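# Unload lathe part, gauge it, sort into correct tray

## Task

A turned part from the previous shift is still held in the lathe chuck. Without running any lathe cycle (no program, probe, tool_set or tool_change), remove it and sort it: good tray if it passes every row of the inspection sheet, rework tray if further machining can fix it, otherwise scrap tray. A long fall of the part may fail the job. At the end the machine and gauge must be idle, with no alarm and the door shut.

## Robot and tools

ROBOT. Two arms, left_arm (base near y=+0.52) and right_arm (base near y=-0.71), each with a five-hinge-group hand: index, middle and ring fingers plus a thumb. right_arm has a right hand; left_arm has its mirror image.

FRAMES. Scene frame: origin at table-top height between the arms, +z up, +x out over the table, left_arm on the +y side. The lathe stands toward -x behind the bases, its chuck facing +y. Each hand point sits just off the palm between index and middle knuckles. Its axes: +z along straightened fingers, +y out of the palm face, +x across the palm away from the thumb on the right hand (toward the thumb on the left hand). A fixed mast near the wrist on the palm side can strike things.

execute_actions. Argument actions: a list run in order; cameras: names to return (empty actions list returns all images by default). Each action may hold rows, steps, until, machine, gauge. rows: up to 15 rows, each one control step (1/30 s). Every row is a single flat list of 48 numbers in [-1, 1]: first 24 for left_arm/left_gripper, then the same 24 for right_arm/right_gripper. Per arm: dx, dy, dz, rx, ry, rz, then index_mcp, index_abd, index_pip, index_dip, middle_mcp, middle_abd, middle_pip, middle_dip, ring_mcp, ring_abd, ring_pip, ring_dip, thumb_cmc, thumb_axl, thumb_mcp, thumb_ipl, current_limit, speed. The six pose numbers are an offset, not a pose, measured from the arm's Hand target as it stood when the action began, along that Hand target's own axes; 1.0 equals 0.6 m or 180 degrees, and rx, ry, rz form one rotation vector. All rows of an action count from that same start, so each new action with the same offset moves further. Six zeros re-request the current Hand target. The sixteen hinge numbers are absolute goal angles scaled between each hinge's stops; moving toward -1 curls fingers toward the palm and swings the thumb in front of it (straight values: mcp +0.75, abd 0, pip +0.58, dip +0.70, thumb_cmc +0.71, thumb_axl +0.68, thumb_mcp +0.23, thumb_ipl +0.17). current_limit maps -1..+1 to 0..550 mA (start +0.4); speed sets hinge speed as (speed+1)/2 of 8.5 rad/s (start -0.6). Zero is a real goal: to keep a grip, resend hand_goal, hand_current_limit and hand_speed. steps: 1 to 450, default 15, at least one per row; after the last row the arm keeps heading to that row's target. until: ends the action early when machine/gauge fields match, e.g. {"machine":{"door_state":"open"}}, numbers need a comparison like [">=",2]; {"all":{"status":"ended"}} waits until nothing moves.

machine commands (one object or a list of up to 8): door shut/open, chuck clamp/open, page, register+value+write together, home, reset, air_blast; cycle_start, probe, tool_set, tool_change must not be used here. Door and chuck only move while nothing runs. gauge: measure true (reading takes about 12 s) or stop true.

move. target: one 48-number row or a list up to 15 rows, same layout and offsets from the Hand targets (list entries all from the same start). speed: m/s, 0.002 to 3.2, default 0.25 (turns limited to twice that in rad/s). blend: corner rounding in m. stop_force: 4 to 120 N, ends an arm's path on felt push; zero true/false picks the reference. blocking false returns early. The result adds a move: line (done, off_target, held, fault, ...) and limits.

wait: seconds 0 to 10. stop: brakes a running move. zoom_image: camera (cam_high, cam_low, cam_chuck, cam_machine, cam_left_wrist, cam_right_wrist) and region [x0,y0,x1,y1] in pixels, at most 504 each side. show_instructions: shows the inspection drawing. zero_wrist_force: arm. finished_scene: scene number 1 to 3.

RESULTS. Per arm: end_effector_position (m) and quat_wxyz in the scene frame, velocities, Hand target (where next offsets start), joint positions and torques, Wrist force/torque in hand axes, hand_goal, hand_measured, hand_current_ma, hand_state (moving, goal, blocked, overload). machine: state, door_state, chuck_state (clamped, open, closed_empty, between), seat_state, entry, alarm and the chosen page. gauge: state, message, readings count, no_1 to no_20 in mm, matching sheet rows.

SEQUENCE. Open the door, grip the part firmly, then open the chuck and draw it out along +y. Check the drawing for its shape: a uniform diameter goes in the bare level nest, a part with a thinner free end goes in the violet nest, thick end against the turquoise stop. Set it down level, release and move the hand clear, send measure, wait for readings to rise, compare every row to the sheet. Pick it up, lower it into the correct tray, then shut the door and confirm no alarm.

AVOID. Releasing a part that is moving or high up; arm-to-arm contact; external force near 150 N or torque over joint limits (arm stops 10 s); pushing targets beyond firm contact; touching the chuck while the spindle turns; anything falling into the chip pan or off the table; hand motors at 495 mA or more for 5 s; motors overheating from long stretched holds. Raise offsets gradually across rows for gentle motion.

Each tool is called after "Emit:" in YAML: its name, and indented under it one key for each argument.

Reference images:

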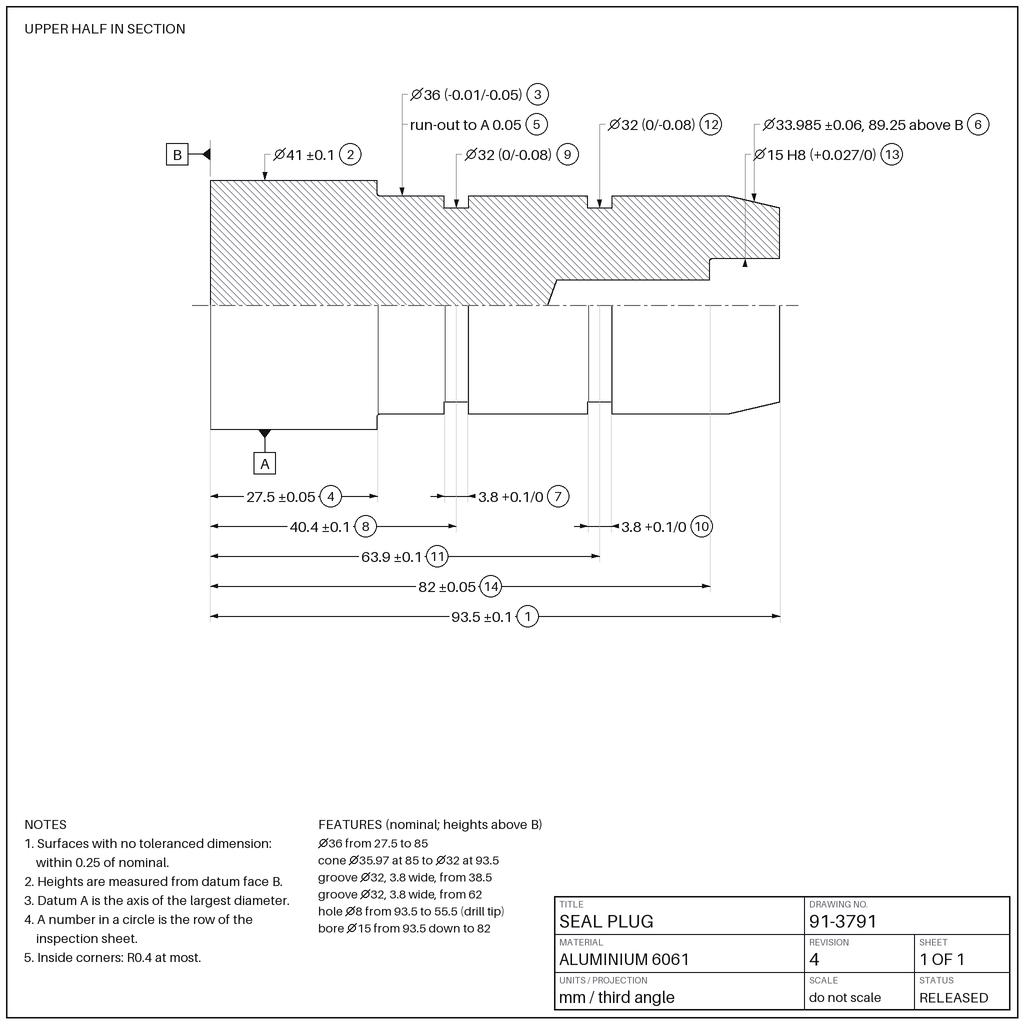

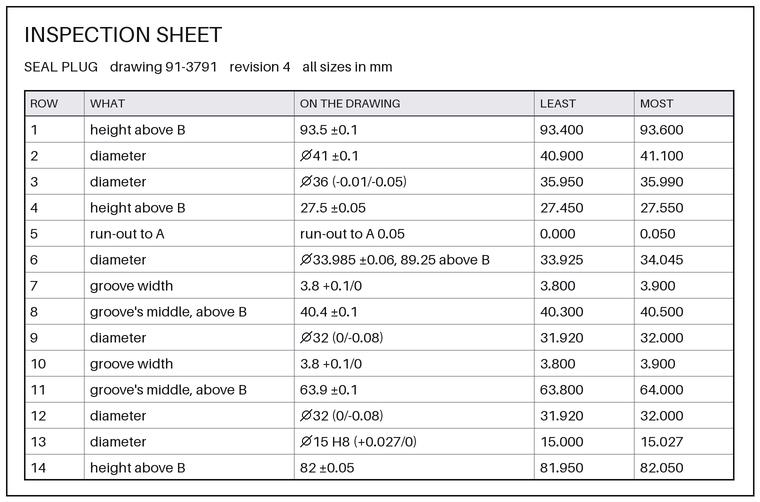

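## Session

Emit:
execute_actions:
  actions:
    - {"machine":{"door":"open"},"steps":75,"until":{"machine":{"door_state":"open"}}}
  cameras: ["all"]

Emit:
zoom_image:
  camera: "cam_chuck"
  region: [140, 180, 380, 420]

Emit:
zoom_image:
  camera: "cam_machine"
  region: [130, 160, 280, 310]

Emit:
zoom_image:
  camera: "cam_high"
  region: [200, 160, 340, 300]

Scene clock: 2.17 s.
left_arm: end_effector_position=(-0.3486, +1.1816, +0.1657) hand_goal=(+0.754, +0.000, +0.576, +0.696, +0.754, +0.000, +0.576, +0.696, +0.754, +0.000, +0.576, +0.696, +0.714, +0.678, +0.226, +0.168) hand_measured=(+0.750, +0.000, +0.576, +0.696, +0.752, +0.000, +0.576, +0.696, +0.750, +0.000, +0.576, +0.696, +0.712, +0.678, +0.226, +0.168) hand_current_ma=(-1, +0, +0, +0, -1, +0, +0, +0, -1, +0, +0, +0, +0, +0, +0, +0) hand_state=(goal, goal, goal, goal, goal, goal, goal, goal, goal, goal, goal, goal, goal, goal, goal, goal) hand_current_limit=0.40 hand_speed=-0.60 end_effector_quat_wxyz=(-0.420, +0.801, -0.184, -0.385) | right_arm: end_effector_position=(+0.7981, -0.5815, +0.2661) hand_goal=(+0.754, +0.000, +0.576, +0.696, +0.754, +0.000, +0.576, +0.696, +0.754, +0.000, +0.576, +0.696, +0.714, +0.678, +0.226, +0.168) hand_measured=(+0.754, +0.000, +0.576, +0.696, +0.754, +0.000, +0.576, +0.696, +0.754, +0.000, +0.576, +0.696, +0.714, +0.678, +0.224, +0.168) hand_current_ma=(-2, +0, +1, +0, -2, +0, +1, +0, -2, +0, +1, +0, +0, -2, -3, -1) hand_state=(goal, goal, goal, goal, goal, goal, goal, goal, goal, goal, goal, goal, goal, goal, goal, goal) hand_current_limit=0.40 hand_speed=-0.60 end_effector_quat_wxyz=(-0.215, +0.868, +0.367, +0.257)
Joint positions: left_arm=[1.554 -1.391 2.069 -0.27 1.093 0.772] | right_arm=[-0.139 -1.01 1.337 0.997 0.927 3.836]
Joint torques (N m): left_arm=[-2.95 -51.08 -31.73 -0.2 -1.17 0.1] | right_arm=[0.54 -75.6 -42.1 4.29 -1.36 0.28]
Wrist force (N): left_arm=[0.2 -0.2 -0.2] | right_arm=[0.0 0.2 -0.2]
Wrist torque (N m): left_arm=[-0.02 -0.03 0.03] | right_arm=[0.04 0.01 0.00]
Wrist force, peak (N): left_arm=[-0.4 0.0 -0.9] | right_arm=[-0.9 0.2 0.6]
Hand target: left_arm -0.3486, +1.1816, +0.1657; -0.420, +0.801, -0.184, -0.385 | right_arm +0.7981, -0.5815, +0.2661; -0.215, +0.868, +0.367, +0.257
machine.work_offsets: g54_z=+105.591 g55_z=+0.000
machine: state=done door_state=open chuck_state=clamped seat_state=home door_answer=taken chuck_answer=taken page=work_offsets entry=no_entry entries=0 alarm=no_alarm queue=running queue_left=0
gauge: readings=0
camera_calibration:
cam_left_wrist: T_world_to_cam=[[-0.0859374, 0.387856, 0.917705, -0.664929], [0.933492, -0.290529, 0.210204, 0.57945], [0.348148, 0.874735, -0.337093, -0.738153], [0, 0, 0, 1]] pos_world=[-0.341068, 1.07193, 0.23958]
cam_right_wrist: T_world_to_cam=[[-0.0327532, -0.784623, -0.619108, -0.220958], [-0.844865, -0.309208, 0.43657, 0.322962], [-0.533976, 0.537362, -0.652773, 1.03204], [0, 0, 0, 1]] pos_world=[0.816704, -0.628083, 0.395893]

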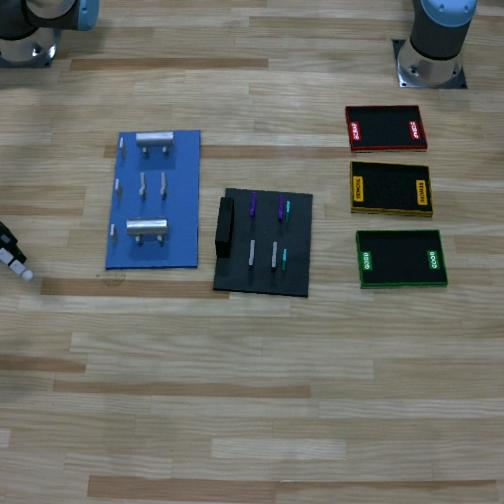

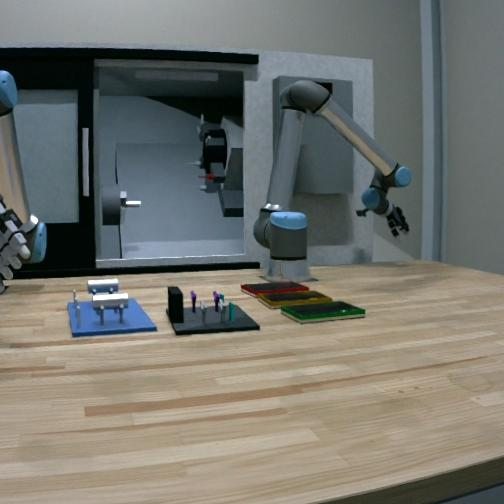

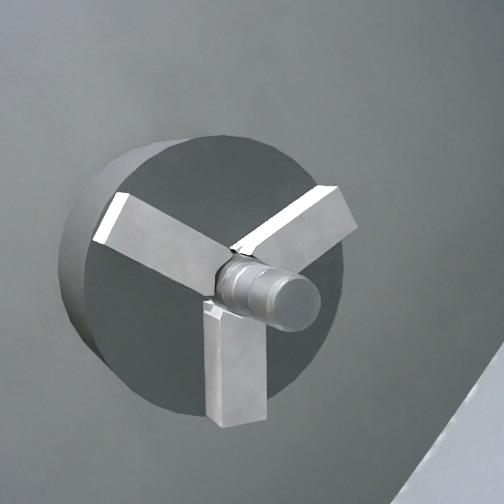

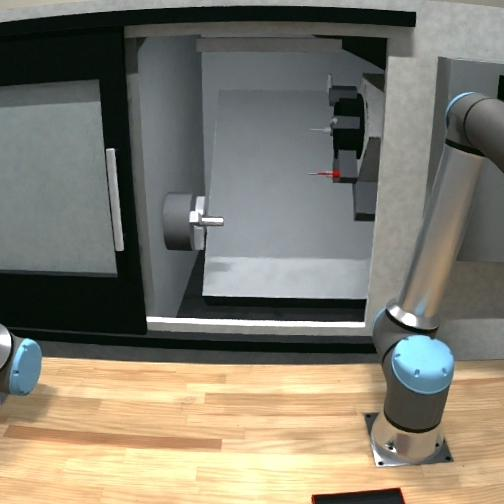

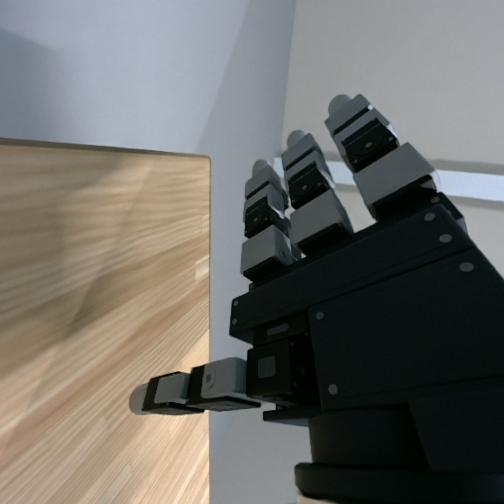

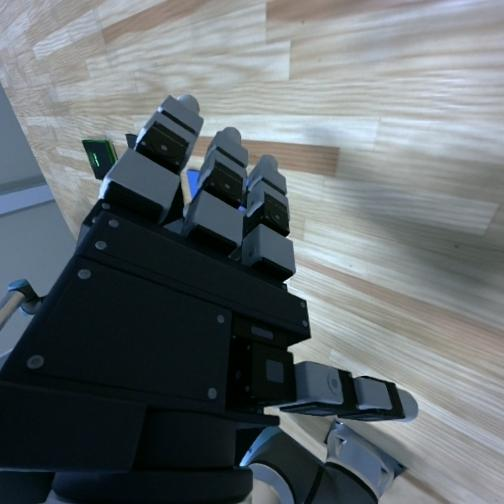

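Scaled by 2.100 from the camera's 504x504 image, which has a finer 720x720 frame.

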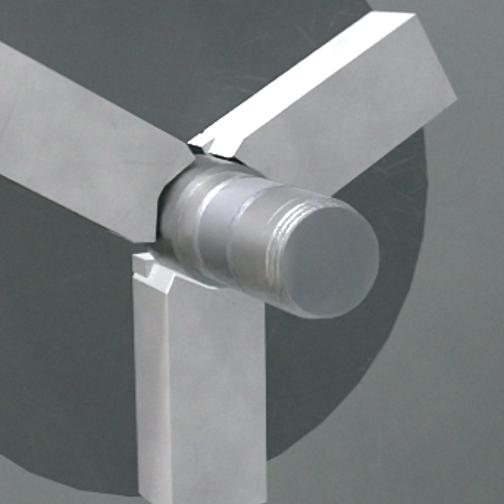

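Scaled by 3.360 from the camera's 504x504 image, which has a finer 720x720 frame.

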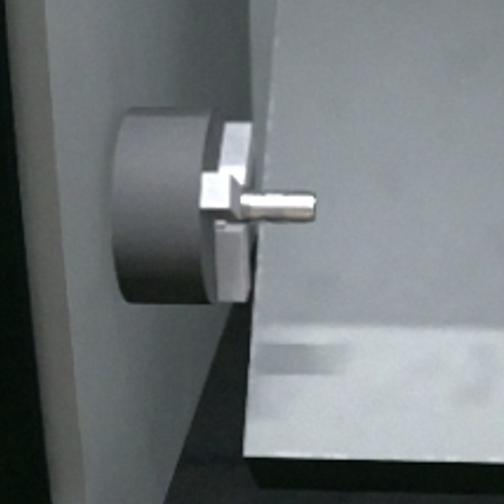

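Scaled by 3.600 from the camera's 504x504 image, which has a finer 720x720 frame.

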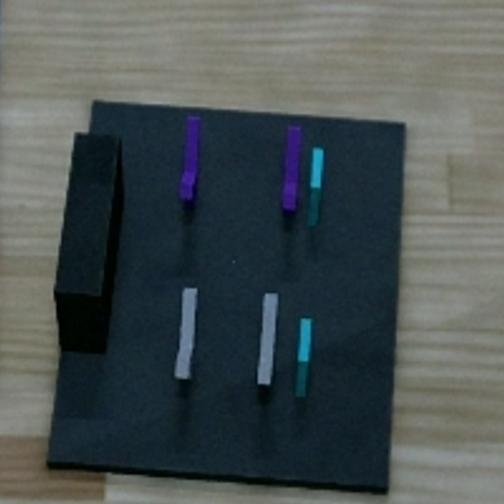

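Emit:
zoom_image:
  camera: "cam_high"
  region: [215, 180, 305, 225]

Emit:
zoom_image:
  camera: "cam_low"
  region: [160, 280, 270, 335]

Emit:
zoom_image:
  camera: "cam_high"
  region: [330, 90, 470, 300]

Scaled by 5.600 from the camera's 504x504 image, which has a finer 720x720 frame.

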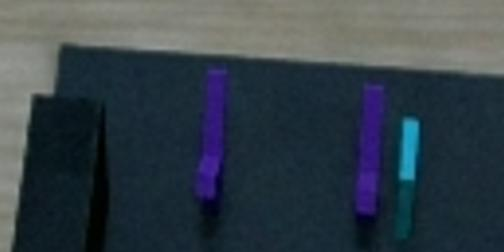

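Scaled by 4.582 from the camera's 504x504 image, which has a finer 720x720 frame.

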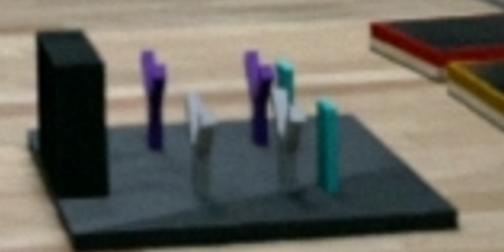

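Scaled by 2.400 from the camera's 504x504 image, which has a finer 720x720 frame.

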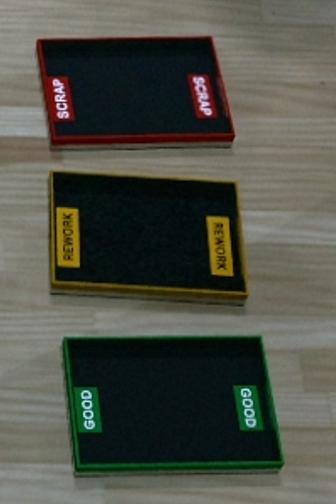

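Emit:
move:
  target:
    - [0,0,0,0,0,0,0.754,0,0.576,0.696,0.754,0,0.576,0.696,0.754,0,0.576,0.696,0.714,0.678,0.226,0.168,0.4,-0.6,0.2028,-0.3188,-0.1618,-0.441,-0.0279,-0.4002,-0.233,-0.05,0.431,0.696,-0.233,0.16,0.431,0.696,0.753,0,0.577,0.696,-0.586,0.677,0.36,0.168,0.4,-0.6]
    - [0,0,0,0,0,0,0.754,0,0.576,0.696,0.754,0,0.576,0.696,0.754,0,0.576,0.696,0.714,0.678,0.226,0.168,0.4,-0.6,0.2028,-0.3188,-0.1618,-0.3964,-0.4119,-0.7651,-0.233,-0.05,0.431,0.696,-0.233,0.16,0.431,0.696,0.753,0,0.577,0.696,-0.586,0.677,0.36,0.168,0.4,-0.6]
    - [0,0,0,0,0,0,0.754,0,0.576,0.696,0.754,0,0.576,0.696,0.754,0,0.576,0.696,0.714,0.678,0.226,0.168,0.4,-0.6,0.2028,-0.3188,-0.1618,0.0112,0.4622,0.4949,-0.233,-0.05,0.431,0.696,-0.233,0.16,0.431,0.696,0.753,0,0.577,0.696,-0.586,0.677,0.36,0.168,0.4,-0.6]
  speed: 0.4
  blend: [0.01,0.01,0]

Scene clock: 58.00 s.
left_arm: end_effector_position=(-0.3486, +1.1816, +0.1657) hand_goal=(+0.754, +0.000, +0.576, +0.696, +0.754, +0.000, +0.576, +0.696, +0.754, +0.000, +0.576, +0.696, +0.714, +0.678, +0.226, +0.168) hand_measured=(+0.750, +0.000, +0.576, +0.696, +0.752, +0.000, +0.576, +0.696, +0.750, +0.000, +0.576, +0.696, +0.712, +0.678, +0.226, +0.168) hand_current_ma=(-1, +0, +0, +0, -1, +0, +0, +0, -1, +0, +0, +0, +0, +0, +0, +0) hand_state=(goal, goal, goal, goal, goal, goal, goal, goal, goal, goal, goal, goal, goal, goal, goal, goal) hand_current_limit=0.40 hand_speed=-0.60 end_effector_quat_wxyz=(-0.420, +0.801, -0.184, -0.385) | right_arm: end_effector_position=(+0.7001, -0.4497, +0.4501) hand_goal=(-0.232, -0.050, +0.432, +0.696, -0.232, +0.160, +0.432, +0.696, +0.754, +0.000, +0.578, +0.696, -0.586, +0.678, +0.360, +0.168) hand_measured=(-0.232, -0.042, +0.434, +0.696, -0.234, +0.148, +0.434, +0.696, +0.748, -0.002, +0.578, +0.696, -0.590, +0.678, +0.358, +0.168) hand_current_ma=(-1, +21, +6, +0, -3, -28, +3, +0, -18, -2, +0, +0, -7, -2, -3, -1) hand_state=(goal, goal, goal, goal, goal, goal, goal, goal, goal, goal, goal, goal, goal, goal, goal, goal) hand_current_limit=0.40 hand_speed=-0.60 end_effector_quat_wxyz=(+0.500, -0.499, +0.501, -0.500)
Joint positions: left_arm=[1.554 -1.391 2.069 -0.27 1.093 0.772] | right_arm=[0.129 -1.55 1.794 -0.244 1.68 0.002]
Joint torques (N m): left_arm=[-2.53 -51.53 -31.2 -0.17 -0.09 0.78] | right_arm=[-15.99 -56.32 -42.92 -4.08 -2.32 -1.28]
Wrist force (N): left_arm=[0.7 0.4 -0.2] | right_arm=[1.1 1.8 -1.3]
Wrist torque (N m): left_arm=[0.07 -0.09 0.05] | right_arm=[0.50 0.07 -0.06]
Wrist force, peak (N): left_arm=[0.6 -0.4 -0.7] | right_arm=[3.5 0.6 -1.1]
Hand target: left_arm -0.3486, +1.1816, +0.1657; -0.420, +0.801, -0.184, -0.385 | right_arm +0.7001, -0.4499, +0.4501; +0.500, -0.499, +0.501, -0.500
Off the commanded pose: left_arm 0.000 m, 0 deg | right_arm 0.000 m, 0 deg.
machine.work_offsets: g54_z=+105.591 g55_z=+0.000
machine: state=done door_state=open chuck_state=clamped seat_state=home door_answer=taken chuck_answer=taken page=work_offsets entry=no_entry entries=0 alarm=no_alarm queue=done queue_left=0
gauge: readings=0
move: done; blend cut to 0 m at target 1

Emit:
execute_actions:
  actions:
    - {"rows":[[0,0,0,0,0,0,0.754,0,0.576,0.696,0.754,0,0.576,0.696,0.754,0,0.576,0.696,0.714,0.678,0.226,0.168,0.4,-0.6,0,0,0,0,0,0,-0.233,-0.1,0.431,0.696,-0.233,0.2,0.431,0.696,0.753,0,0.577,0.696,-0.586,0.677,0.36,0.168,0.4,-0.6]],"steps":20}
  cameras: ["cam_right_wrist"]

Emit:
zoom_image:
  camera: "cam_right_wrist"
  region: [230, 0, 504, 274]

Scene clock: 72.10 s.
left_arm: end_effector_position=(-0.3486, +1.1816, +0.1657) hand_goal=(+0.754, +0.000, +0.576, +0.696, +0.754, +0.000, +0.576, +0.696, +0.754, +0.000, +0.576, +0.696, +0.714, +0.678, +0.226, +0.168) hand_measured=(+0.750, +0.000, +0.576, +0.696, +0.752, +0.000, +0.576, +0.696, +0.750, +0.000, +0.576, +0.696, +0.712, +0.678, +0.226, +0.168) hand_current_ma=(-1, +0, +0, +0, -1, +0, +0, +0, -1, +0, +0, +0, +0, +0, +0, +0) hand_state=(goal, goal, goal, goal, goal, goal, goal, goal, goal, goal, goal, goal, goal, goal, goal, goal) hand_current_limit=0.40 hand_speed=-0.60 end_effector_quat_wxyz=(-0.420, +0.801, -0.184, -0.385) | right_arm: end_effector_position=(+0.7001, -0.4499, +0.4501) hand_goal=(-0.232, -0.100, +0.432, +0.696, -0.232, +0.200, +0.432, +0.696, +0.754, +0.000, +0.578, +0.696, -0.586, +0.678, +0.360, +0.168) hand_measured=(-0.232, -0.048, +0.434, +0.696, -0.234, +0.150, +0.434, +0.696, +0.748, -0.002, +0.578, +0.696, -0.590, +0.678, +0.358, +0.168) hand_current_ma=(-1, +164, +6, +0, -3, -153, +3, +0, -18, -2, +0, +0, -7, -2, -3, -1) hand_state=(goal, blocked, goal, goal, goal, blocked, goal, goal, goal, goal, goal, goal, goal, goal, goal, goal) hand_current_limit=0.40 hand_speed=-0.60 end_effector_quat_wxyz=(+0.500, -0.499, +0.501, -0.500)
Joint positions: left_arm=[1.554 -1.391 2.069 -0.27 1.093 0.772] | right_arm=[0.128 -1.55 1.794 -0.244 1.68 0.002]
Joint torques (N m): left_arm=[-2.5 -49.81 -30.69 0.26 0.18 1.27] | right_arm=[-17.17 -55.56 -42.56 -4.19 -2.33 -1.65]
Wrist force (N): left_arm=[0.1 0.1 0.0] | right_arm=[1.0 1.9 -1.3]
Wrist torque (N m): left_arm=[0.01 -0.03 0.02] | right_arm=[0.51 0.10 -0.06]
Wrist force, peak (N): left_arm=[-0.3 0.3 -0.8] | right_arm=[0.8 2.8 -1.5]
Hand target: left_arm -0.3486, +1.1816, +0.1657; -0.420, +0.801, -0.184, -0.385 | right_arm +0.7001, -0.4499, +0.4501; +0.500, -0.499, +0.501, -0.500
Off the commanded pose: left_arm 0.000 m, 0 deg | right_arm 0.000 m, 0 deg.
machine.work_offsets: g54_z=+105.591 g55_z=+0.000
machine: state=done door_state=open chuck_state=clamped seat_state=home door_answer=taken chuck_answer=taken page=work_offsets entry=no_entry entries=0 alarm=no_alarm queue=done queue_left=0
gauge: readings=0
camera_calibration:
cam_right_wrist: T_world_to_cam=[[0.031223, 0.807027, -0.589688, 0.651126], [-0.755017, 0.405643, 0.515173, 0.423839], [0.654961, 0.429139, 0.621985, -0.425826], [0, 0, 0, 1]] pos_world=[0.578575, -0.514665, 0.430469]
Images, in order (width x height): cam_right_wrist 504x504.

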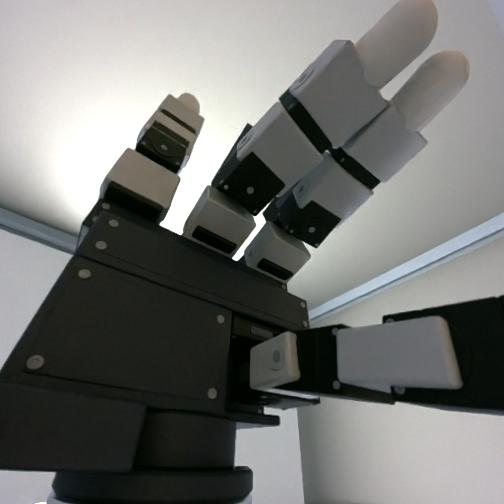

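Scaled by 1.839 from the camera's 504x504 image, which has a finer 720x720 frame.

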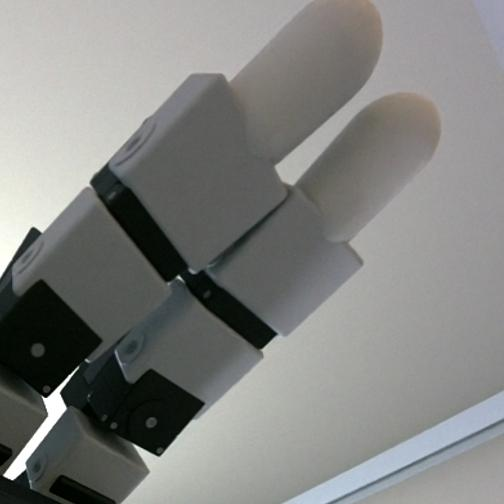

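Emit:
move:
  target: [0,0,0,0,0,0,0.754,0,0.576,0.696,0.754,0,0.576,0.696,0.754,0,0.576,0.696,0.714,0.678,0.226,0.168,0.4,-0.6,-0.6667,-0.05,-0.5,0,-0.25,0,-0.233,-0.05,0.431,0.696,-0.233,0.15,0.431,0.696,0.753,0,0.577,0.696,-0.614,0.677,0.36,0.168,0.4,-0.6]
  speed: 0.5

Emit:
move:
  target:
    - [0,0,0,0,0,0,0.754,0,0.576,0.696,0.754,0,0.576,0.696,0.754,0,0.576,0.696,0.714,0.678,0.226,0.168,0.4,-0.6,-0.6128,-0.0333,-0.2121,0,-0.1944,0,-0.233,-0.05,0.431,0.696,-0.233,0.15,0.431,0.696,0.753,0,0.577,0.696,-0.614,0.677,0.36,0.168,0.4,-0.6]
    - [0,0,0,0,0,0,0.754,0,0.576,0.696,0.754,0,0.576,0.696,0.754,0,0.576,0.696,0.714,0.678,0.226,0.168,0.4,-0.6,-0.9075,-0.0667,-0.5539,0.0485,-0.3878,0.0339,-0.233,-0.05,0.431,0.696,-0.233,0.15,0.431,0.696,0.753,0,0.577,0.696,-0.614,0.677,0.36,0.168,0.4,-0.6]
  speed: 0.45
  blend: [0.06,0]

Scene clock: 118.90 s.
left_arm: end_effector_position=(-0.3486, +1.1816, +0.1657) hand_goal=(+0.754, +0.000, +0.576, +0.696, +0.754, +0.000, +0.576, +0.696, +0.754, +0.000, +0.576, +0.696, +0.714, +0.678, +0.226, +0.168) hand_measured=(+0.750, +0.000, +0.576, +0.696, +0.752, +0.000, +0.576, +0.696, +0.750, +0.000, +0.576, +0.696, +0.712, +0.678, +0.226, +0.168) hand_current_ma=(-1, +0, +0, +0, -1, +0, +0, +0, -1, +0, +0, +0, +0, +0, +0, +0) hand_state=(goal, goal, goal, goal, goal, goal, goal, goal, goal, goal, goal, goal, goal, goal, goal, goal) hand_current_limit=0.40 hand_speed=-0.60 end_effector_quat_wxyz=(-0.420, +0.801, -0.184, -0.385) | right_arm: end_effector_position=(+0.4009, -0.0494, +0.4808) hand_goal=(-0.232, -0.050, +0.432, +0.696, -0.232, +0.150, +0.432, +0.696, +0.754, +0.000, +0.578, +0.696, -0.614, +0.678, +0.360, +0.168) hand_measured=(-0.234, -0.044, +0.434, +0.696, -0.234, +0.142, +0.434, +0.696, +0.746, -0.002, +0.578, +0.696, -0.612, +0.678, +0.358, +0.168) hand_current_ma=(-2, +13, +5, +0, -4, -17, +3, +0, -19, -2, +0, +0, +3, -2, -3, -1) hand_state=(goal, goal, goal, goal, goal, goal, goal, goal, goal, goal, goal, goal, goal, goal, goal, goal) hand_current_limit=0.40 hand_speed=-0.60 end_effector_quat_wxyz=(+0.653, -0.653, +0.272, -0.271)
Joint positions: left_arm=[1.554 -1.391 2.069 -0.27 1.093 0.772] | right_arm=[0.662 -1.594 1.784 -0.19 1.428 0.001]
Joint torques (N m): left_arm=[-2.72 -50.77 -29.29 0.01 0.11 1.75] | right_arm=[6.06 -49.38 -46.12 -2.42 1.26 -1.86]
Wrist force (N): left_arm=[0.1 -0.1 -0.7] | right_arm=[0.8 1.7 -1.3]
Wrist torque (N m): left_arm=[0.05 -0.03 0.01] | right_arm=[0.44 0.11 -0.12]
Wrist force, peak (N): left_arm=[-0.4 -0.8 -0.7] | right_arm=[3.6 1.7 0.4]
Hand target: left_arm -0.3486, +1.1816, +0.1657; -0.420, +0.801, -0.184, -0.385 | right_arm +0.4008, -0.0494, +0.4809; +0.654, -0.653, +0.272, -0.271
Off the commanded pose: left_arm 0.000 m, 0 deg | right_arm 0.000 m, 0 deg.
machine.work_offsets: g54_z=+105.591 g55_z=+0.000
machine: state=done door_state=open chuck_state=clamped seat_state=home door_answer=taken chuck_answer=taken page=work_offsets entry=no_entry entries=0 alarm=no_alarm queue=done queue_left=0
gauge: readings=0
move: done

Scene clock: 121.03 s.
left_arm: end_effector_position=(-0.3486, +1.1816, +0.1657) hand_goal=(+0.754, +0.000, +0.576, +0.696, +0.754, +0.000, +0.576, +0.696, +0.754, +0.000, +0.576, +0.696, +0.714, +0.678, +0.226, +0.168) hand_measured=(+0.750, +0.000, +0.576, +0.696, +0.752, +0.000, +0.576, +0.696, +0.750, +0.000, +0.576, +0.696, +0.712, +0.678, +0.226, +0.168) hand_current_ma=(-1, +0, +0, +0, -1, +0, +0, +0, -1, +0, +0, +0, +0, +0, +0, +0) hand_state=(goal, goal, goal, goal, goal, goal, goal, goal, goal, goal, goal, goal, goal, goal, goal, goal) hand_current_limit=0.40 hand_speed=-0.60 end_effector_quat_wxyz=(-0.420, +0.801, -0.184, -0.385) | right_arm: end_effector_position=(-0.2189, +0.1018, +0.5212) hand_goal=(-0.232, -0.050, +0.432, +0.696, -0.232, +0.150, +0.432, +0.696, +0.754, +0.000, +0.578, +0.696, -0.614, +0.678, +0.360, +0.168) hand_measured=(-0.234, -0.044, +0.434, +0.696, -0.234, +0.142, +0.434, +0.696, +0.746, -0.002, +0.578, +0.696, -0.614, +0.678, +0.358, +0.168) hand_current_ma=(-5, +13, +5, +0, -7, -17, +2, +0, -20, -2, +0, +0, +2, -2, -3, -1) hand_state=(goal, goal, goal, goal, goal, goal, goal, goal, goal, goal, goal, goal, goal, goal, goal, goal) hand_current_limit=0.40 hand_speed=-0.60 end_effector_quat_wxyz=(+0.749, -0.627, -0.138, +0.165)
Joint positions: left_arm=[1.554 -1.391 2.069 -0.27 1.093 0.772] | right_arm=[1.285 -1.621 1.823 -0.438 0.844 0.158]
Joint torques (N m): left_arm=[-2.14 -51.08 -30.27 -0.11 0.15 1.79] | right_arm=[-3.76 -50.5 -57.19 -2.06 -1.05 -0.92]
Wrist force (N): left_arm=[0.2 -0.1 -0.1] | right_arm=[0.6 2.5 -1.6]
Wrist torque (N m): left_arm=[0.00 -0.03 0.02] | right_arm=[0.54 0.17 0.02]
Wrist force, peak (N): left_arm=[0.0 0.1 -0.9] | right_arm=[3.7 2.0 -0.1]
Hand target: left_arm -0.3486, +1.1816, +0.1657; -0.420, +0.801, -0.184, -0.385 | right_arm -0.2189, +0.1017, +0.5213; +0.749, -0.627, -0.139, +0.165
Off the commanded pose: left_arm 0.000 m, 0 deg | right_arm 0.000 m, 0 deg.
machine.work_offsets: g54_z=+105.591 g55_z=+0.000
machine: state=done door_state=open chuck_state=clamped seat_state=home door_answer=taken chuck_answer=taken page=work_offsets entry=no_entry entries=0 alarm=no_alarm queue=done queue_left=0
gauge: readings=0
move: done

Emit:
move:
  target:
    - [0,0,0,0,0,0,0.754,0,0.576,0.696,0.754,0,0.576,0.696,0.754,0,0.576,0.696,0.714,0.678,0.226,0.168,0.4,-0.6,-0.5125,0.0678,0.1932,0.0807,-0.1860,0.0587,-0.233,-0.05,0.431,0.696,-0.233,0.15,0.431,0.696,0.753,0,0.577,0.696,-0.614,0.677,0.36,0.168,0.4,-0.6]
    - [0,0,0,0,0,0,0.754,0,0.576,0.696,0.754,0,0.576,0.696,0.754,0,0.576,0.696,0.714,0.678,0.226,0.168,0.4,-0.6,-0.8805,0.1445,0.1525,0.1236,-0.3361,0.1393,-0.233,-0.05,0.431,0.696,-0.233,0.15,0.431,0.696,0.753,0,0.577,0.696,-0.614,0.677,0.36,0.168,0.4,-0.6]
  speed: 0.28
  blend: [0.04,0]

Emit:
move:
  target: [0,0,0,0,0,0,0.754,0,0.576,0.696,0.754,0,0.576,0.696,0.754,0,0.576,0.696,0.714,0.678,0.226,0.168,0.4,-0.6,0,0.1667,0,0,0,0,-0.233,-0.05,0.431,0.696,-0.233,0.15,0.431,0.696,0.753,0,0.577,0.696,-0.614,0.677,0.36,0.168,0.4,-0.6]
  speed: 0.07
  stop_force: 12
  cameras: ["cam_chuck"]

Emit:
zoom_image:
  camera: "cam_chuck"
  region: [120, 130, 370, 380]

Scene clock: 136.73 s.
left_arm: end_effector_position=(-0.3486, +1.1816, +0.1657) hand_goal=(+0.754, +0.000, +0.576, +0.696, +0.754, +0.000, +0.576, +0.696, +0.754, +0.000, +0.576, +0.696, +0.714, +0.678, +0.226, +0.168) hand_measured=(+0.750, +0.000, +0.576, +0.696, +0.752, +0.000, +0.576, +0.696, +0.750, +0.000, +0.576, +0.696, +0.712, +0.678, +0.226, +0.168) hand_current_ma=(-1, +0, +0, +0, -1, +0, +0, +0, -1, +0, +0, +0, +0, +0, +0, +0) hand_state=(goal, goal, goal, goal, goal, goal, goal, goal, goal, goal, goal, goal, goal, goal, goal, goal) hand_current_limit=0.40 hand_speed=-0.60 end_effector_quat_wxyz=(-0.420, +0.801, -0.184, -0.385) | right_arm: end_effector_position=(-0.7424, -0.0250, +0.4518) hand_goal=(-0.232, -0.050, +0.432, +0.696, -0.232, +0.150, +0.432, +0.696, +0.754, +0.000, +0.578, +0.696, -0.614, +0.678, +0.360, +0.168) hand_measured=(-0.236, -0.044, +0.434, +0.696, -0.238, +0.142, +0.432, +0.696, +0.746, -0.002, +0.578, +0.696, -0.614, +0.678, +0.360, +0.168) hand_current_ma=(-13, +13, +2, +0, -15, -17, +1, +0, -20, -2, +0, +0, +2, -2, -1, -1) hand_state=(goal, goal, goal, goal, goal, goal, goal, goal, goal, goal, goal, goal, goal, goal, goal, goal) hand_current_limit=0.40 hand_speed=-0.60 end_effector_quat_wxyz=(+0.628, -0.326, -0.327, +0.626)
Joint positions: left_arm=[1.554 -1.391 2.069 -0.27 1.093 0.772] | right_arm=[1.892 -1.217 1.83 -1.785 0.673 1.074]
Joint torques (N m): left_arm=[-2.21 -50.92 -29.7 -0.16 0.39 2.19] | right_arm=[-3.23 -63.84 -37.69 -5.27 -0.69 1.78]
Wrist force (N): left_arm=[0.2 -0.2 0.1] | right_arm=[0.8 2.2 -2.4]
Wrist torque (N m): left_arm=[-0.03 -0.04 0.02] | right_arm=[0.54 0.26 0.10]
Wrist force, peak (N): left_arm=[0.5 -0.4 -0.8] | right_arm=[-0.2 4.5 -1.1]
Hand target: left_arm -0.3486, +1.1816, +0.1657; -0.420, +0.801, -0.184, -0.385 | right_arm -0.7424, -0.0250, +0.4517; +0.628, -0.326, -0.327, +0.626
Off the commanded pose: left_arm 0.000 m, 0 deg | right_arm 0.000 m, 0 deg.
machine.work_offsets: g54_z=+105.591 g55_z=+0.000
machine: state=done door_state=open chuck_state=clamped seat_state=home door_answer=taken chuck_answer=taken page=work_offsets entry=no_entry entries=0 alarm=no_alarm queue=done queue_left=0
gauge: readings=0
move: done

Scene clock: 139.30 s.
left_arm: end_effector_position=(-0.3486, +1.1816, +0.1657) hand_goal=(+0.754, +0.000, +0.576, +0.696, +0.754, +0.000, +0.576, +0.696, +0.754, +0.000, +0.576, +0.696, +0.714, +0.678, +0.226, +0.168) hand_measured=(+0.750, +0.000, +0.576, +0.696, +0.752, +0.000, +0.576, +0.696, +0.750, +0.000, +0.576, +0.696, +0.712, +0.678, +0.226, +0.168) hand_current_ma=(-1, +0, +0, +0, -1, +0, +0, +0, -1, +0, +0, +0, +0, +0, +0, +0) hand_state=(goal, goal, goal, goal, goal, goal, goal, goal, goal, goal, goal, goal, goal, goal, goal, goal) hand_current_limit=0.40 hand_speed=-0.60 end_effector_quat_wxyz=(-0.420, +0.801, -0.184, -0.385) | right_arm: end_effector_position=(-0.7998, -0.0248, +0.3698) hand_goal=(-0.232, -0.050, +0.432, +0.696, -0.232, +0.150, +0.432, +0.696, +0.754, +0.000, +0.578, +0.696, -0.614, +0.678, +0.360, +0.168) hand_measured=(-0.238, -0.044, +0.434, +0.696, -0.238, +0.142, +0.432, +0.696, +0.746, -0.002, +0.578, +0.696, -0.614, +0.678, +0.360, +0.168) hand_current_ma=(-13, +13, +2, +0, -15, -17, +0, +0, -20, -2, +0, +0, +2, -2, -1, -1) hand_state=(goal, goal, goal, goal, goal, goal, goal, goal, goal, goal, goal, goal, goal, goal, goal, goal) hand_current_limit=0.40 hand_speed=-0.60 end_effector_quat_wxyz=(+0.628, -0.326, -0.327, +0.626)
Joint positions: left_arm=[1.554 -1.391 2.069 -0.27 1.093 0.772] | right_arm=[1.959 -1.095 1.805 -1.807 0.701 0.978]
Joint torques (N m): left_arm=[-3.26 -51.34 -29.57 -0.17 0.26 2.14] | right_arm=[-16.68 -84.53 -34.97 -1.57 -0.9 2.51]
Wrist force (N): left_arm=[0.1 -0.2 -0.7] | right_arm=[0.2 2.1 -2.6]
Wrist torque (N m): left_arm=[0.04 -0.04 0.02] | right_arm=[0.53 0.31 -0.04]
Wrist force, peak (N): left_arm=[0.1 0.1 -0.8] | right_arm=[0.4 3.2 -2.9]
Hand target: left_arm -0.3486, +1.1816, +0.1657; -0.420, +0.801, -0.184, -0.385 | right_arm -0.7998, -0.0248, +0.3698; +0.628, -0.326, -0.327, +0.626
Off the commanded pose: left_arm 0.000 m, 0 deg | right_arm 0.000 m, 0 deg.
machine.work_offsets: g54_z=+105.591 g55_z=+0.000
machine: state=done door_state=open chuck_state=clamped seat_state=home door_answer=taken chuck_answer=taken page=work_offsets entry=no_entry entries=0 alarm=no_alarm queue=done queue_left=0
gauge: readings=0
move: done
Images, in order (width x height): cam_chuck 504x504.

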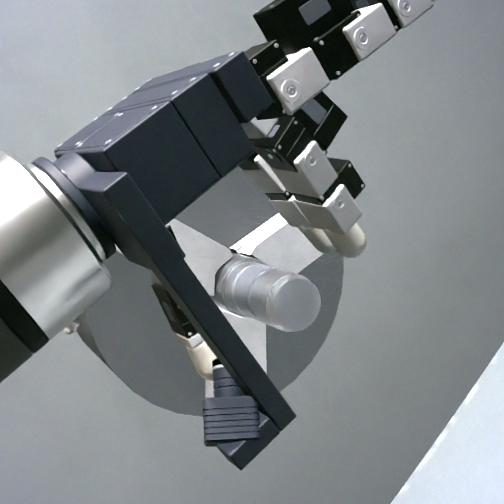

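Scaled by 2.016 from the camera's 504x504 image, which has a finer 720x720 frame.

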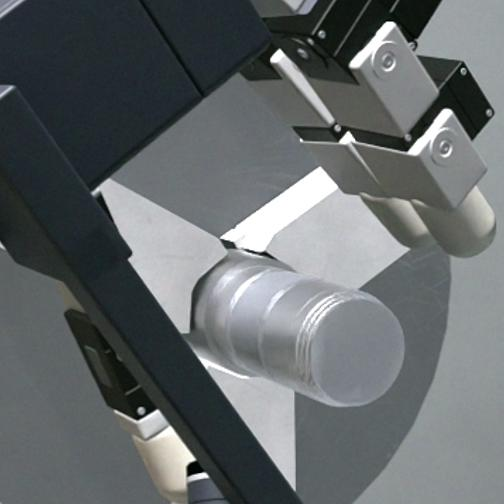

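Emit:
execute_actions:
  actions:
    - {"rows":[[0,0,0,0,0,0,0.754,0,0.576,0.696,0.754,0,0.576,0.696,0.754,0,0.576,0.696,0.714,0.678,0.226,0.168,0.4,-0.6,0,0,0,0,0,0,-0.5,-0.05,0.431,0.696,-0.5,0.15,0.431,0.696,0.753,0,0.577,0.696,-0.614,0.677,0.12,0.168,0.1,-0.75]],"steps":40}
    - {"rows":[[0,0,0,0,0,0,0.754,0,0.576,0.696,0.754,0,0.576,0.696,0.754,0,0.576,0.696,0.714,0.678,0.226,0.168,0.4,-0.6,0,0,0,0,0,0,-0.525,-0.05,0.41,0.68,-0.525,0.15,0.41,0.68,0.753,0,0.577,0.696,-0.614,0.677,0.0,0.12,0.75,-0.8]],"steps":30}

Emit:
execute_actions:
  actions:
    - {"machine":{"chuck":"open"},"steps":75,"until":{"machine":{"chuck_state":"open"}}}
  cameras: ["cam_chuck"]

Emit:
zoom_image:
  camera: "cam_chuck"
  region: [120, 130, 370, 380]

Scene clock: 146.20 s.
left_arm: end_effector_position=(-0.3486, +1.1816, +0.1657) hand_goal=(+0.754, +0.000, +0.576, +0.696, +0.754, +0.000, +0.576, +0.696, +0.754, +0.000, +0.576, +0.696, +0.714, +0.678, +0.226, +0.168) hand_measured=(+0.750, +0.000, +0.576, +0.696, +0.752, +0.000, +0.576, +0.696, +0.750, +0.000, +0.576, +0.696, +0.712, +0.678, +0.226, +0.168) hand_current_ma=(-1, +0, +0, +0, -1, +0, +0, +0, -1, +0, +0, +0, +0, +0, +0, +0) hand_state=(goal, goal, goal, goal, goal, goal, goal, goal, goal, goal, goal, goal, goal, goal, goal, goal) hand_current_limit=0.40 hand_speed=-0.60 end_effector_quat_wxyz=(-0.420, +0.801, -0.184, -0.385) | right_arm: end_effector_position=(-0.7998, -0.0248, +0.3698) hand_goal=(-0.524, -0.050, +0.410, +0.680, -0.524, +0.150, +0.410, +0.680, +0.754, +0.000, +0.578, +0.696, -0.614, +0.678, +0.000, +0.120) hand_measured=(-0.466, -0.044, +0.442, +0.698, -0.468, +0.142, +0.440, +0.698, +0.746, -0.002, +0.578, +0.696, -0.614, +0.678, +0.160, +0.168) hand_current_ma=(+230, +13, +110, +57, +217, -17, +99, +58, -20, -2, +0, +0, +2, -2, +481, +248) hand_state=(blocked, goal, blocked, goal, blocked, goal, blocked, goal, goal, goal, goal, goal, goal, goal, blocked, blocked) hand_current_limit=0.75 hand_speed=-0.80 end_effector_quat_wxyz=(+0.628, -0.326, -0.327, +0.626)
Joint positions: left_arm=[1.554 -1.391 2.069 -0.27 1.093 0.772] | right_arm=[1.959 -1.095 1.805 -1.807 0.701 0.978]
Joint torques (N m): left_arm=[-1.51 -51.64 -28.36 0.07 0.16 2.02] | right_arm=[-13.49 -67.04 -34.72 -1.75 -0.96 2.32]
Wrist force (N): left_arm=[-0.3 0.3 -0.3] | right_arm=[0.5 1.2 -1.7]
Wrist torque (N m): left_arm=[0.07 0.03 -0.03] | right_arm=[0.55 0.26 -0.05]
Wrist force, peak (N): left_arm=[-0.7 -0.1 -0.7] | right_arm=[0.8 2.9 -3.0]
Hand target: left_arm -0.3486, +1.1816, +0.1657; -0.420, +0.801, -0.184, -0.385 | right_arm -0.7998, -0.0248, +0.3698; +0.628, -0.326, -0.327, +0.626
Off the commanded pose: left_arm 0.000 m, 0 deg | right_arm 0.000 m, 0 deg.
machine.work_offsets: g54_z=+105.591 g55_z=+0.000
machine: state=done door_state=open chuck_state=clamped seat_state=home door_answer=taken chuck_answer=taken page=work_offsets entry=no_entry entries=0 alarm=no_alarm queue=done queue_left=0
gauge: readings=0

Scene clock: 147.07 s.
left_arm: end_effector_position=(-0.3486, +1.1816, +0.1657) hand_goal=(+0.754, +0.000, +0.576, +0.696, +0.754, +0.000, +0.576, +0.696, +0.754, +0.000, +0.576, +0.696, +0.714, +0.678, +0.226, +0.168) hand_measured=(+0.750, +0.000, +0.576, +0.696, +0.752, +0.000, +0.576, +0.696, +0.750, +0.000, +0.576, +0.696, +0.712, +0.678, +0.226, +0.168) hand_current_ma=(-1, +0, +0, +0, -1, +0, +0, +0, -1, +0, +0, +0, +0, +0, +0, +0) hand_state=(goal, goal, goal, goal, goal, goal, goal, goal, goal, goal, goal, goal, goal, goal, goal, goal) hand_current_limit=0.40 hand_speed=-0.60 end_effector_quat_wxyz=(-0.420, +0.801, -0.184, -0.385) | right_arm: end_effector_position=(-0.7998, -0.0248, +0.3698) hand_goal=(-0.524, -0.050, +0.410, +0.680, -0.524, +0.150, +0.410, +0.680, +0.754, +0.000, +0.578, +0.696, -0.614, +0.678, +0.000, +0.120) hand_measured=(-0.466, -0.044, +0.442, +0.698, -0.470, +0.142, +0.440, +0.698, +0.746, -0.002, +0.578, +0.696, -0.614, +0.678, +0.160, +0.168) hand_current_ma=(+226, +11, +110, +57, +213, -18, +99, +58, -20, -2, +0, +0, +2, -2, +481, +248) hand_state=(blocked, goal, blocked, goal, blocked, goal, blocked, goal, goal, goal, goal, goal, goal, goal, blocked, blocked) hand_current_limit=0.75 hand_speed=-0.80 end_effector_quat_wxyz=(+0.628, -0.326, -0.327, +0.626)
Joint positions: left_arm=[1.554 -1.391 2.069 -0.27 1.093 0.772] | right_arm=[1.959 -1.095 1.805 -1.807 0.701 0.978]
Joint torques (N m): left_arm=[-1.73 -51.48 -29.46 0.14 0.29 2.06] | right_arm=[-14.26 -62.89 -39.27 -1.28 0.89 2.41]
Wrist force (N): left_arm=[0.2 0.1 -0.6] | right_arm=[0.7 5.1 -4.2]
Wrist torque (N m): left_arm=[0.07 -0.05 0.02] | right_arm=[0.74 0.23 -0.04]
Wrist force, peak (N): left_arm=[-0.1 -0.6 -1.0] | right_arm=[0.7 5.1 -4.2]
Hand target: left_arm -0.3486, +1.1816, +0.1657; -0.420, +0.801, -0.184, -0.385 | right_arm -0.7998, -0.0248, +0.3698; +0.628, -0.326, -0.327, +0.626
Off the commanded pose: left_arm 0.000 m, 0 deg | right_arm 0.000 m, 0 deg.
machine.work_offsets: g54_z=+105.591 g55_z=+0.000
machine: state=idle door_state=open chuck_state=open seat_state=home door_answer=taken chuck_answer=taken page=work_offsets entry=no_entry entries=0 alarm=no_alarm queue=running queue_left=0
gauge: readings=0
Images, in order (width x height): cam_chuck 504x504.

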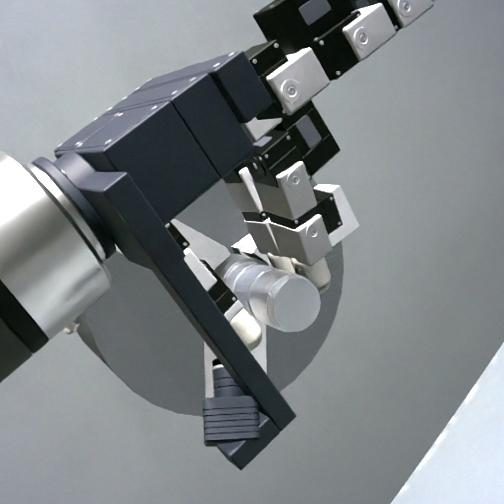

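Scaled by 2.016 from the camera's 504x504 image, which has a finer 720x720 frame.

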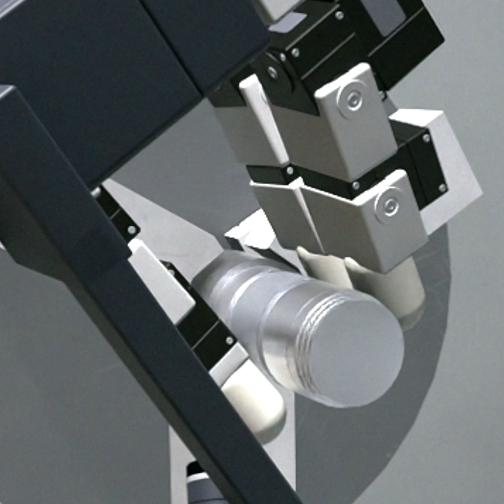

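Emit:
move:
  target: [0,0,0,0,0,0,0.754,0,0.576,0.696,0.754,0,0.576,0.696,0.754,0,0.576,0.696,0.714,0.678,0.226,0.168,0.4,-0.6,0.0175,0,0,0,0,0,-0.525,-0.05,0.41,0.68,-0.525,0.15,0.41,0.68,0.753,0,0.577,0.696,-0.614,0.677,0.0,0.12,0.75,-0.8]
  speed: 0.03

Emit:
execute_actions:
  actions:
    - {"machine":{"chuck":"clamp"},"steps":75,"until":{"machine":{"chuck_state":"clamped"}}}
  cameras: ["cam_chuck"]

Emit:
zoom_image:
  camera: "cam_chuck"
  region: [120, 130, 370, 380]

Scene clock: 155.03 s.
left_arm: end_effector_position=(-0.3486, +1.1816, +0.1657) hand_goal=(+0.754, +0.000, +0.576, +0.696, +0.754, +0.000, +0.576, +0.696, +0.754, +0.000, +0.576, +0.696, +0.714, +0.678, +0.226, +0.168) hand_measured=(+0.750, +0.000, +0.576, +0.696, +0.752, +0.000, +0.576, +0.696, +0.750, +0.000, +0.576, +0.696, +0.712, +0.678, +0.226, +0.168) hand_current_ma=(-1, +0, +0, +0, -1, +0, +0, +0, -1, +0, +0, +0, +0, +0, +0, +0) hand_state=(goal, goal, goal, goal, goal, goal, goal, goal, goal, goal, goal, goal, goal, goal, goal, goal) hand_current_limit=0.40 hand_speed=-0.60 end_effector_quat_wxyz=(-0.420, +0.801, -0.184, -0.385) | right_arm: end_effector_position=(-0.7998, -0.0142, +0.3698) hand_goal=(-0.524, -0.050, +0.410, +0.680, -0.524, +0.150, +0.410, +0.680, +0.754, +0.000, +0.578, +0.696, -0.614, +0.678, +0.000, +0.120) hand_measured=(-0.466, -0.044, +0.442, +0.698, -0.470, +0.142, +0.440, +0.698, +0.746, -0.002, +0.578, +0.696, -0.614, +0.678, +0.160, +0.168) hand_current_ma=(+226, +11, +110, +57, +213, -18, +99, +58, -20, -2, +0, +0, +2, -2, +481, +248) hand_state=(blocked, goal, blocked, goal, blocked, goal, blocked, goal, goal, goal, goal, goal, goal, goal, blocked, blocked) hand_current_limit=0.75 hand_speed=-0.80 end_effector_quat_wxyz=(+0.628, -0.326, -0.327, +0.626)
Joint positions: left_arm=[1.554 -1.391 2.069 -0.27 1.093 0.772] | right_arm=[1.954 -1.083 1.787 -1.805 0.699 0.984]
Joint torques (N m): left_arm=[-2.48 -52.09 -29.64 -0.2 0.19 2.23] | right_arm=[-2.31 -83.16 -36.31 -2.26 0.46 0.24]
Wrist force (N): left_arm=[0.0 0.4 -0.2] | right_arm=[0.6 4.3 -3.8]
Wrist torque (N m): left_arm=[0.08 -0.02 0.00] | right_arm=[0.58 0.22 -0.28]
Wrist force, peak (N): left_arm=[-0.1 0.0 -1.2] | right_arm=[1.0 4.9 -4.6]
Hand target: left_arm -0.3486, +1.1816, +0.1657; -0.420, +0.801, -0.184, -0.385 | right_arm -0.7998, -0.0143, +0.3698; +0.628, -0.326, -0.327, +0.626
Off the commanded pose: left_arm 0.000 m, 0 deg | right_arm 0.000 m, 0 deg.
machine.work_offsets: g54_z=+105.591 g55_z=+0.000
machine: state=idle door_state=open chuck_state=open seat_state=open door_answer=taken chuck_answer=taken page=work_offsets entry=no_entry entries=0 alarm=no_alarm queue=done queue_left=0
gauge: readings=0
move: done

Scene clock: 155.87 s.
left_arm: end_effector_position=(-0.3486, +1.1816, +0.1657) hand_goal=(+0.754, +0.000, +0.576, +0.696, +0.754, +0.000, +0.576, +0.696, +0.754, +0.000, +0.576, +0.696, +0.714, +0.678, +0.226, +0.168) hand_measured=(+0.750, +0.000, +0.576, +0.696, +0.752, +0.000, +0.576, +0.696, +0.750, +0.000, +0.576, +0.696, +0.712, +0.678, +0.226, +0.168) hand_current_ma=(-1, +0, +0, +0, -1, +0, +0, +0, -1, +0, +0, +0, +0, +0, +0, +0) hand_state=(goal, goal, goal, goal, goal, goal, goal, goal, goal, goal, goal, goal, goal, goal, goal, goal) hand_current_limit=0.40 hand_speed=-0.60 end_effector_quat_wxyz=(-0.420, +0.801, -0.184, -0.385) | right_arm: end_effector_position=(-0.7998, -0.0143, +0.3698) hand_goal=(-0.524, -0.050, +0.410, +0.680, -0.524, +0.150, +0.410, +0.680, +0.754, +0.000, +0.578, +0.696, -0.614, +0.678, +0.000, +0.120) hand_measured=(-0.466, -0.044, +0.442, +0.698, -0.470, +0.142, +0.440, +0.698, +0.746, -0.002, +0.578, +0.696, -0.614, +0.678, +0.160, +0.168) hand_current_ma=(+226, +11, +110, +57, +213, -18, +99, +58, -20, -2, +0, +0, +2, -2, +481, +248) hand_state=(blocked, goal, blocked, goal, blocked, goal, blocked, goal, goal, goal, goal, goal, goal, goal, blocked, blocked) hand_current_limit=0.75 hand_speed=-0.80 end_effector_quat_wxyz=(+0.628, -0.326, -0.327, +0.626)
Joint positions: left_arm=[1.554 -1.391 2.069 -0.27 1.093 0.772] | right_arm=[1.954 -1.083 1.787 -1.805 0.699 0.984]
Joint torques (N m): left_arm=[-1.57 -50.67 -29.6 0.19 0.13 2.13] | right_arm=[11.78 -84.75 -36.09 -4.55 3.09 -1.27]
Wrist force (N): left_arm=[0.0 -0.1 0.0] | right_arm=[0.7 1.7 -4.0]
Wrist torque (N m): left_arm=[-0.01 -0.02 0.00] | right_arm=[0.50 0.22 -0.24]
Wrist force, peak (N): left_arm=[-0.4 0.6 -0.2] | right_arm=[0.7 4.7 -4.3]
Hand target: left_arm -0.3486, +1.1816, +0.1657; -0.420, +0.801, -0.184, -0.385 | right_arm -0.7998, -0.0143, +0.3698; +0.628, -0.326, -0.327, +0.626
Off the commanded pose: left_arm 0.000 m, 0 deg | right_arm 0.000 m, 0 deg.
machine.work_offsets: g54_z=+105.591 g55_z=+0.000
machine: state=idle door_state=open chuck_state=clamped seat_state=open door_answer=taken chuck_answer=taken page=work_offsets entry=no_entry entries=0 alarm=no_alarm queue=running queue_left=0
gauge: readings=0
Images, in order (width x height): cam_chuck 504x504.

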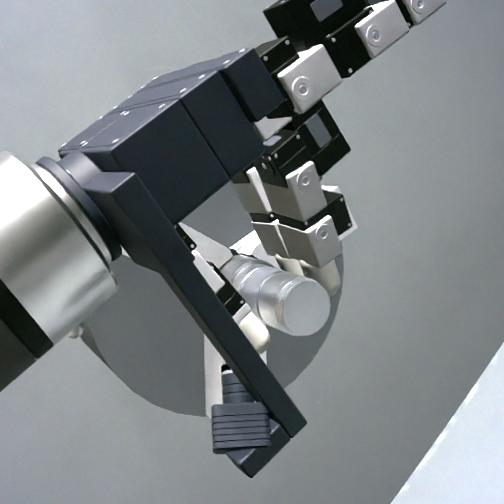

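Scaled by 2.016 from the camera's 504x504 image, which has a finer 720x720 frame.

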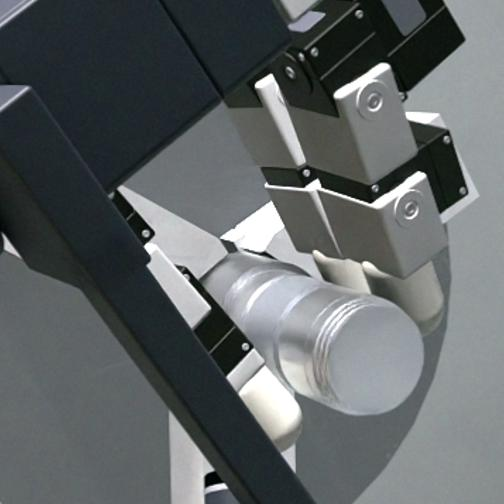

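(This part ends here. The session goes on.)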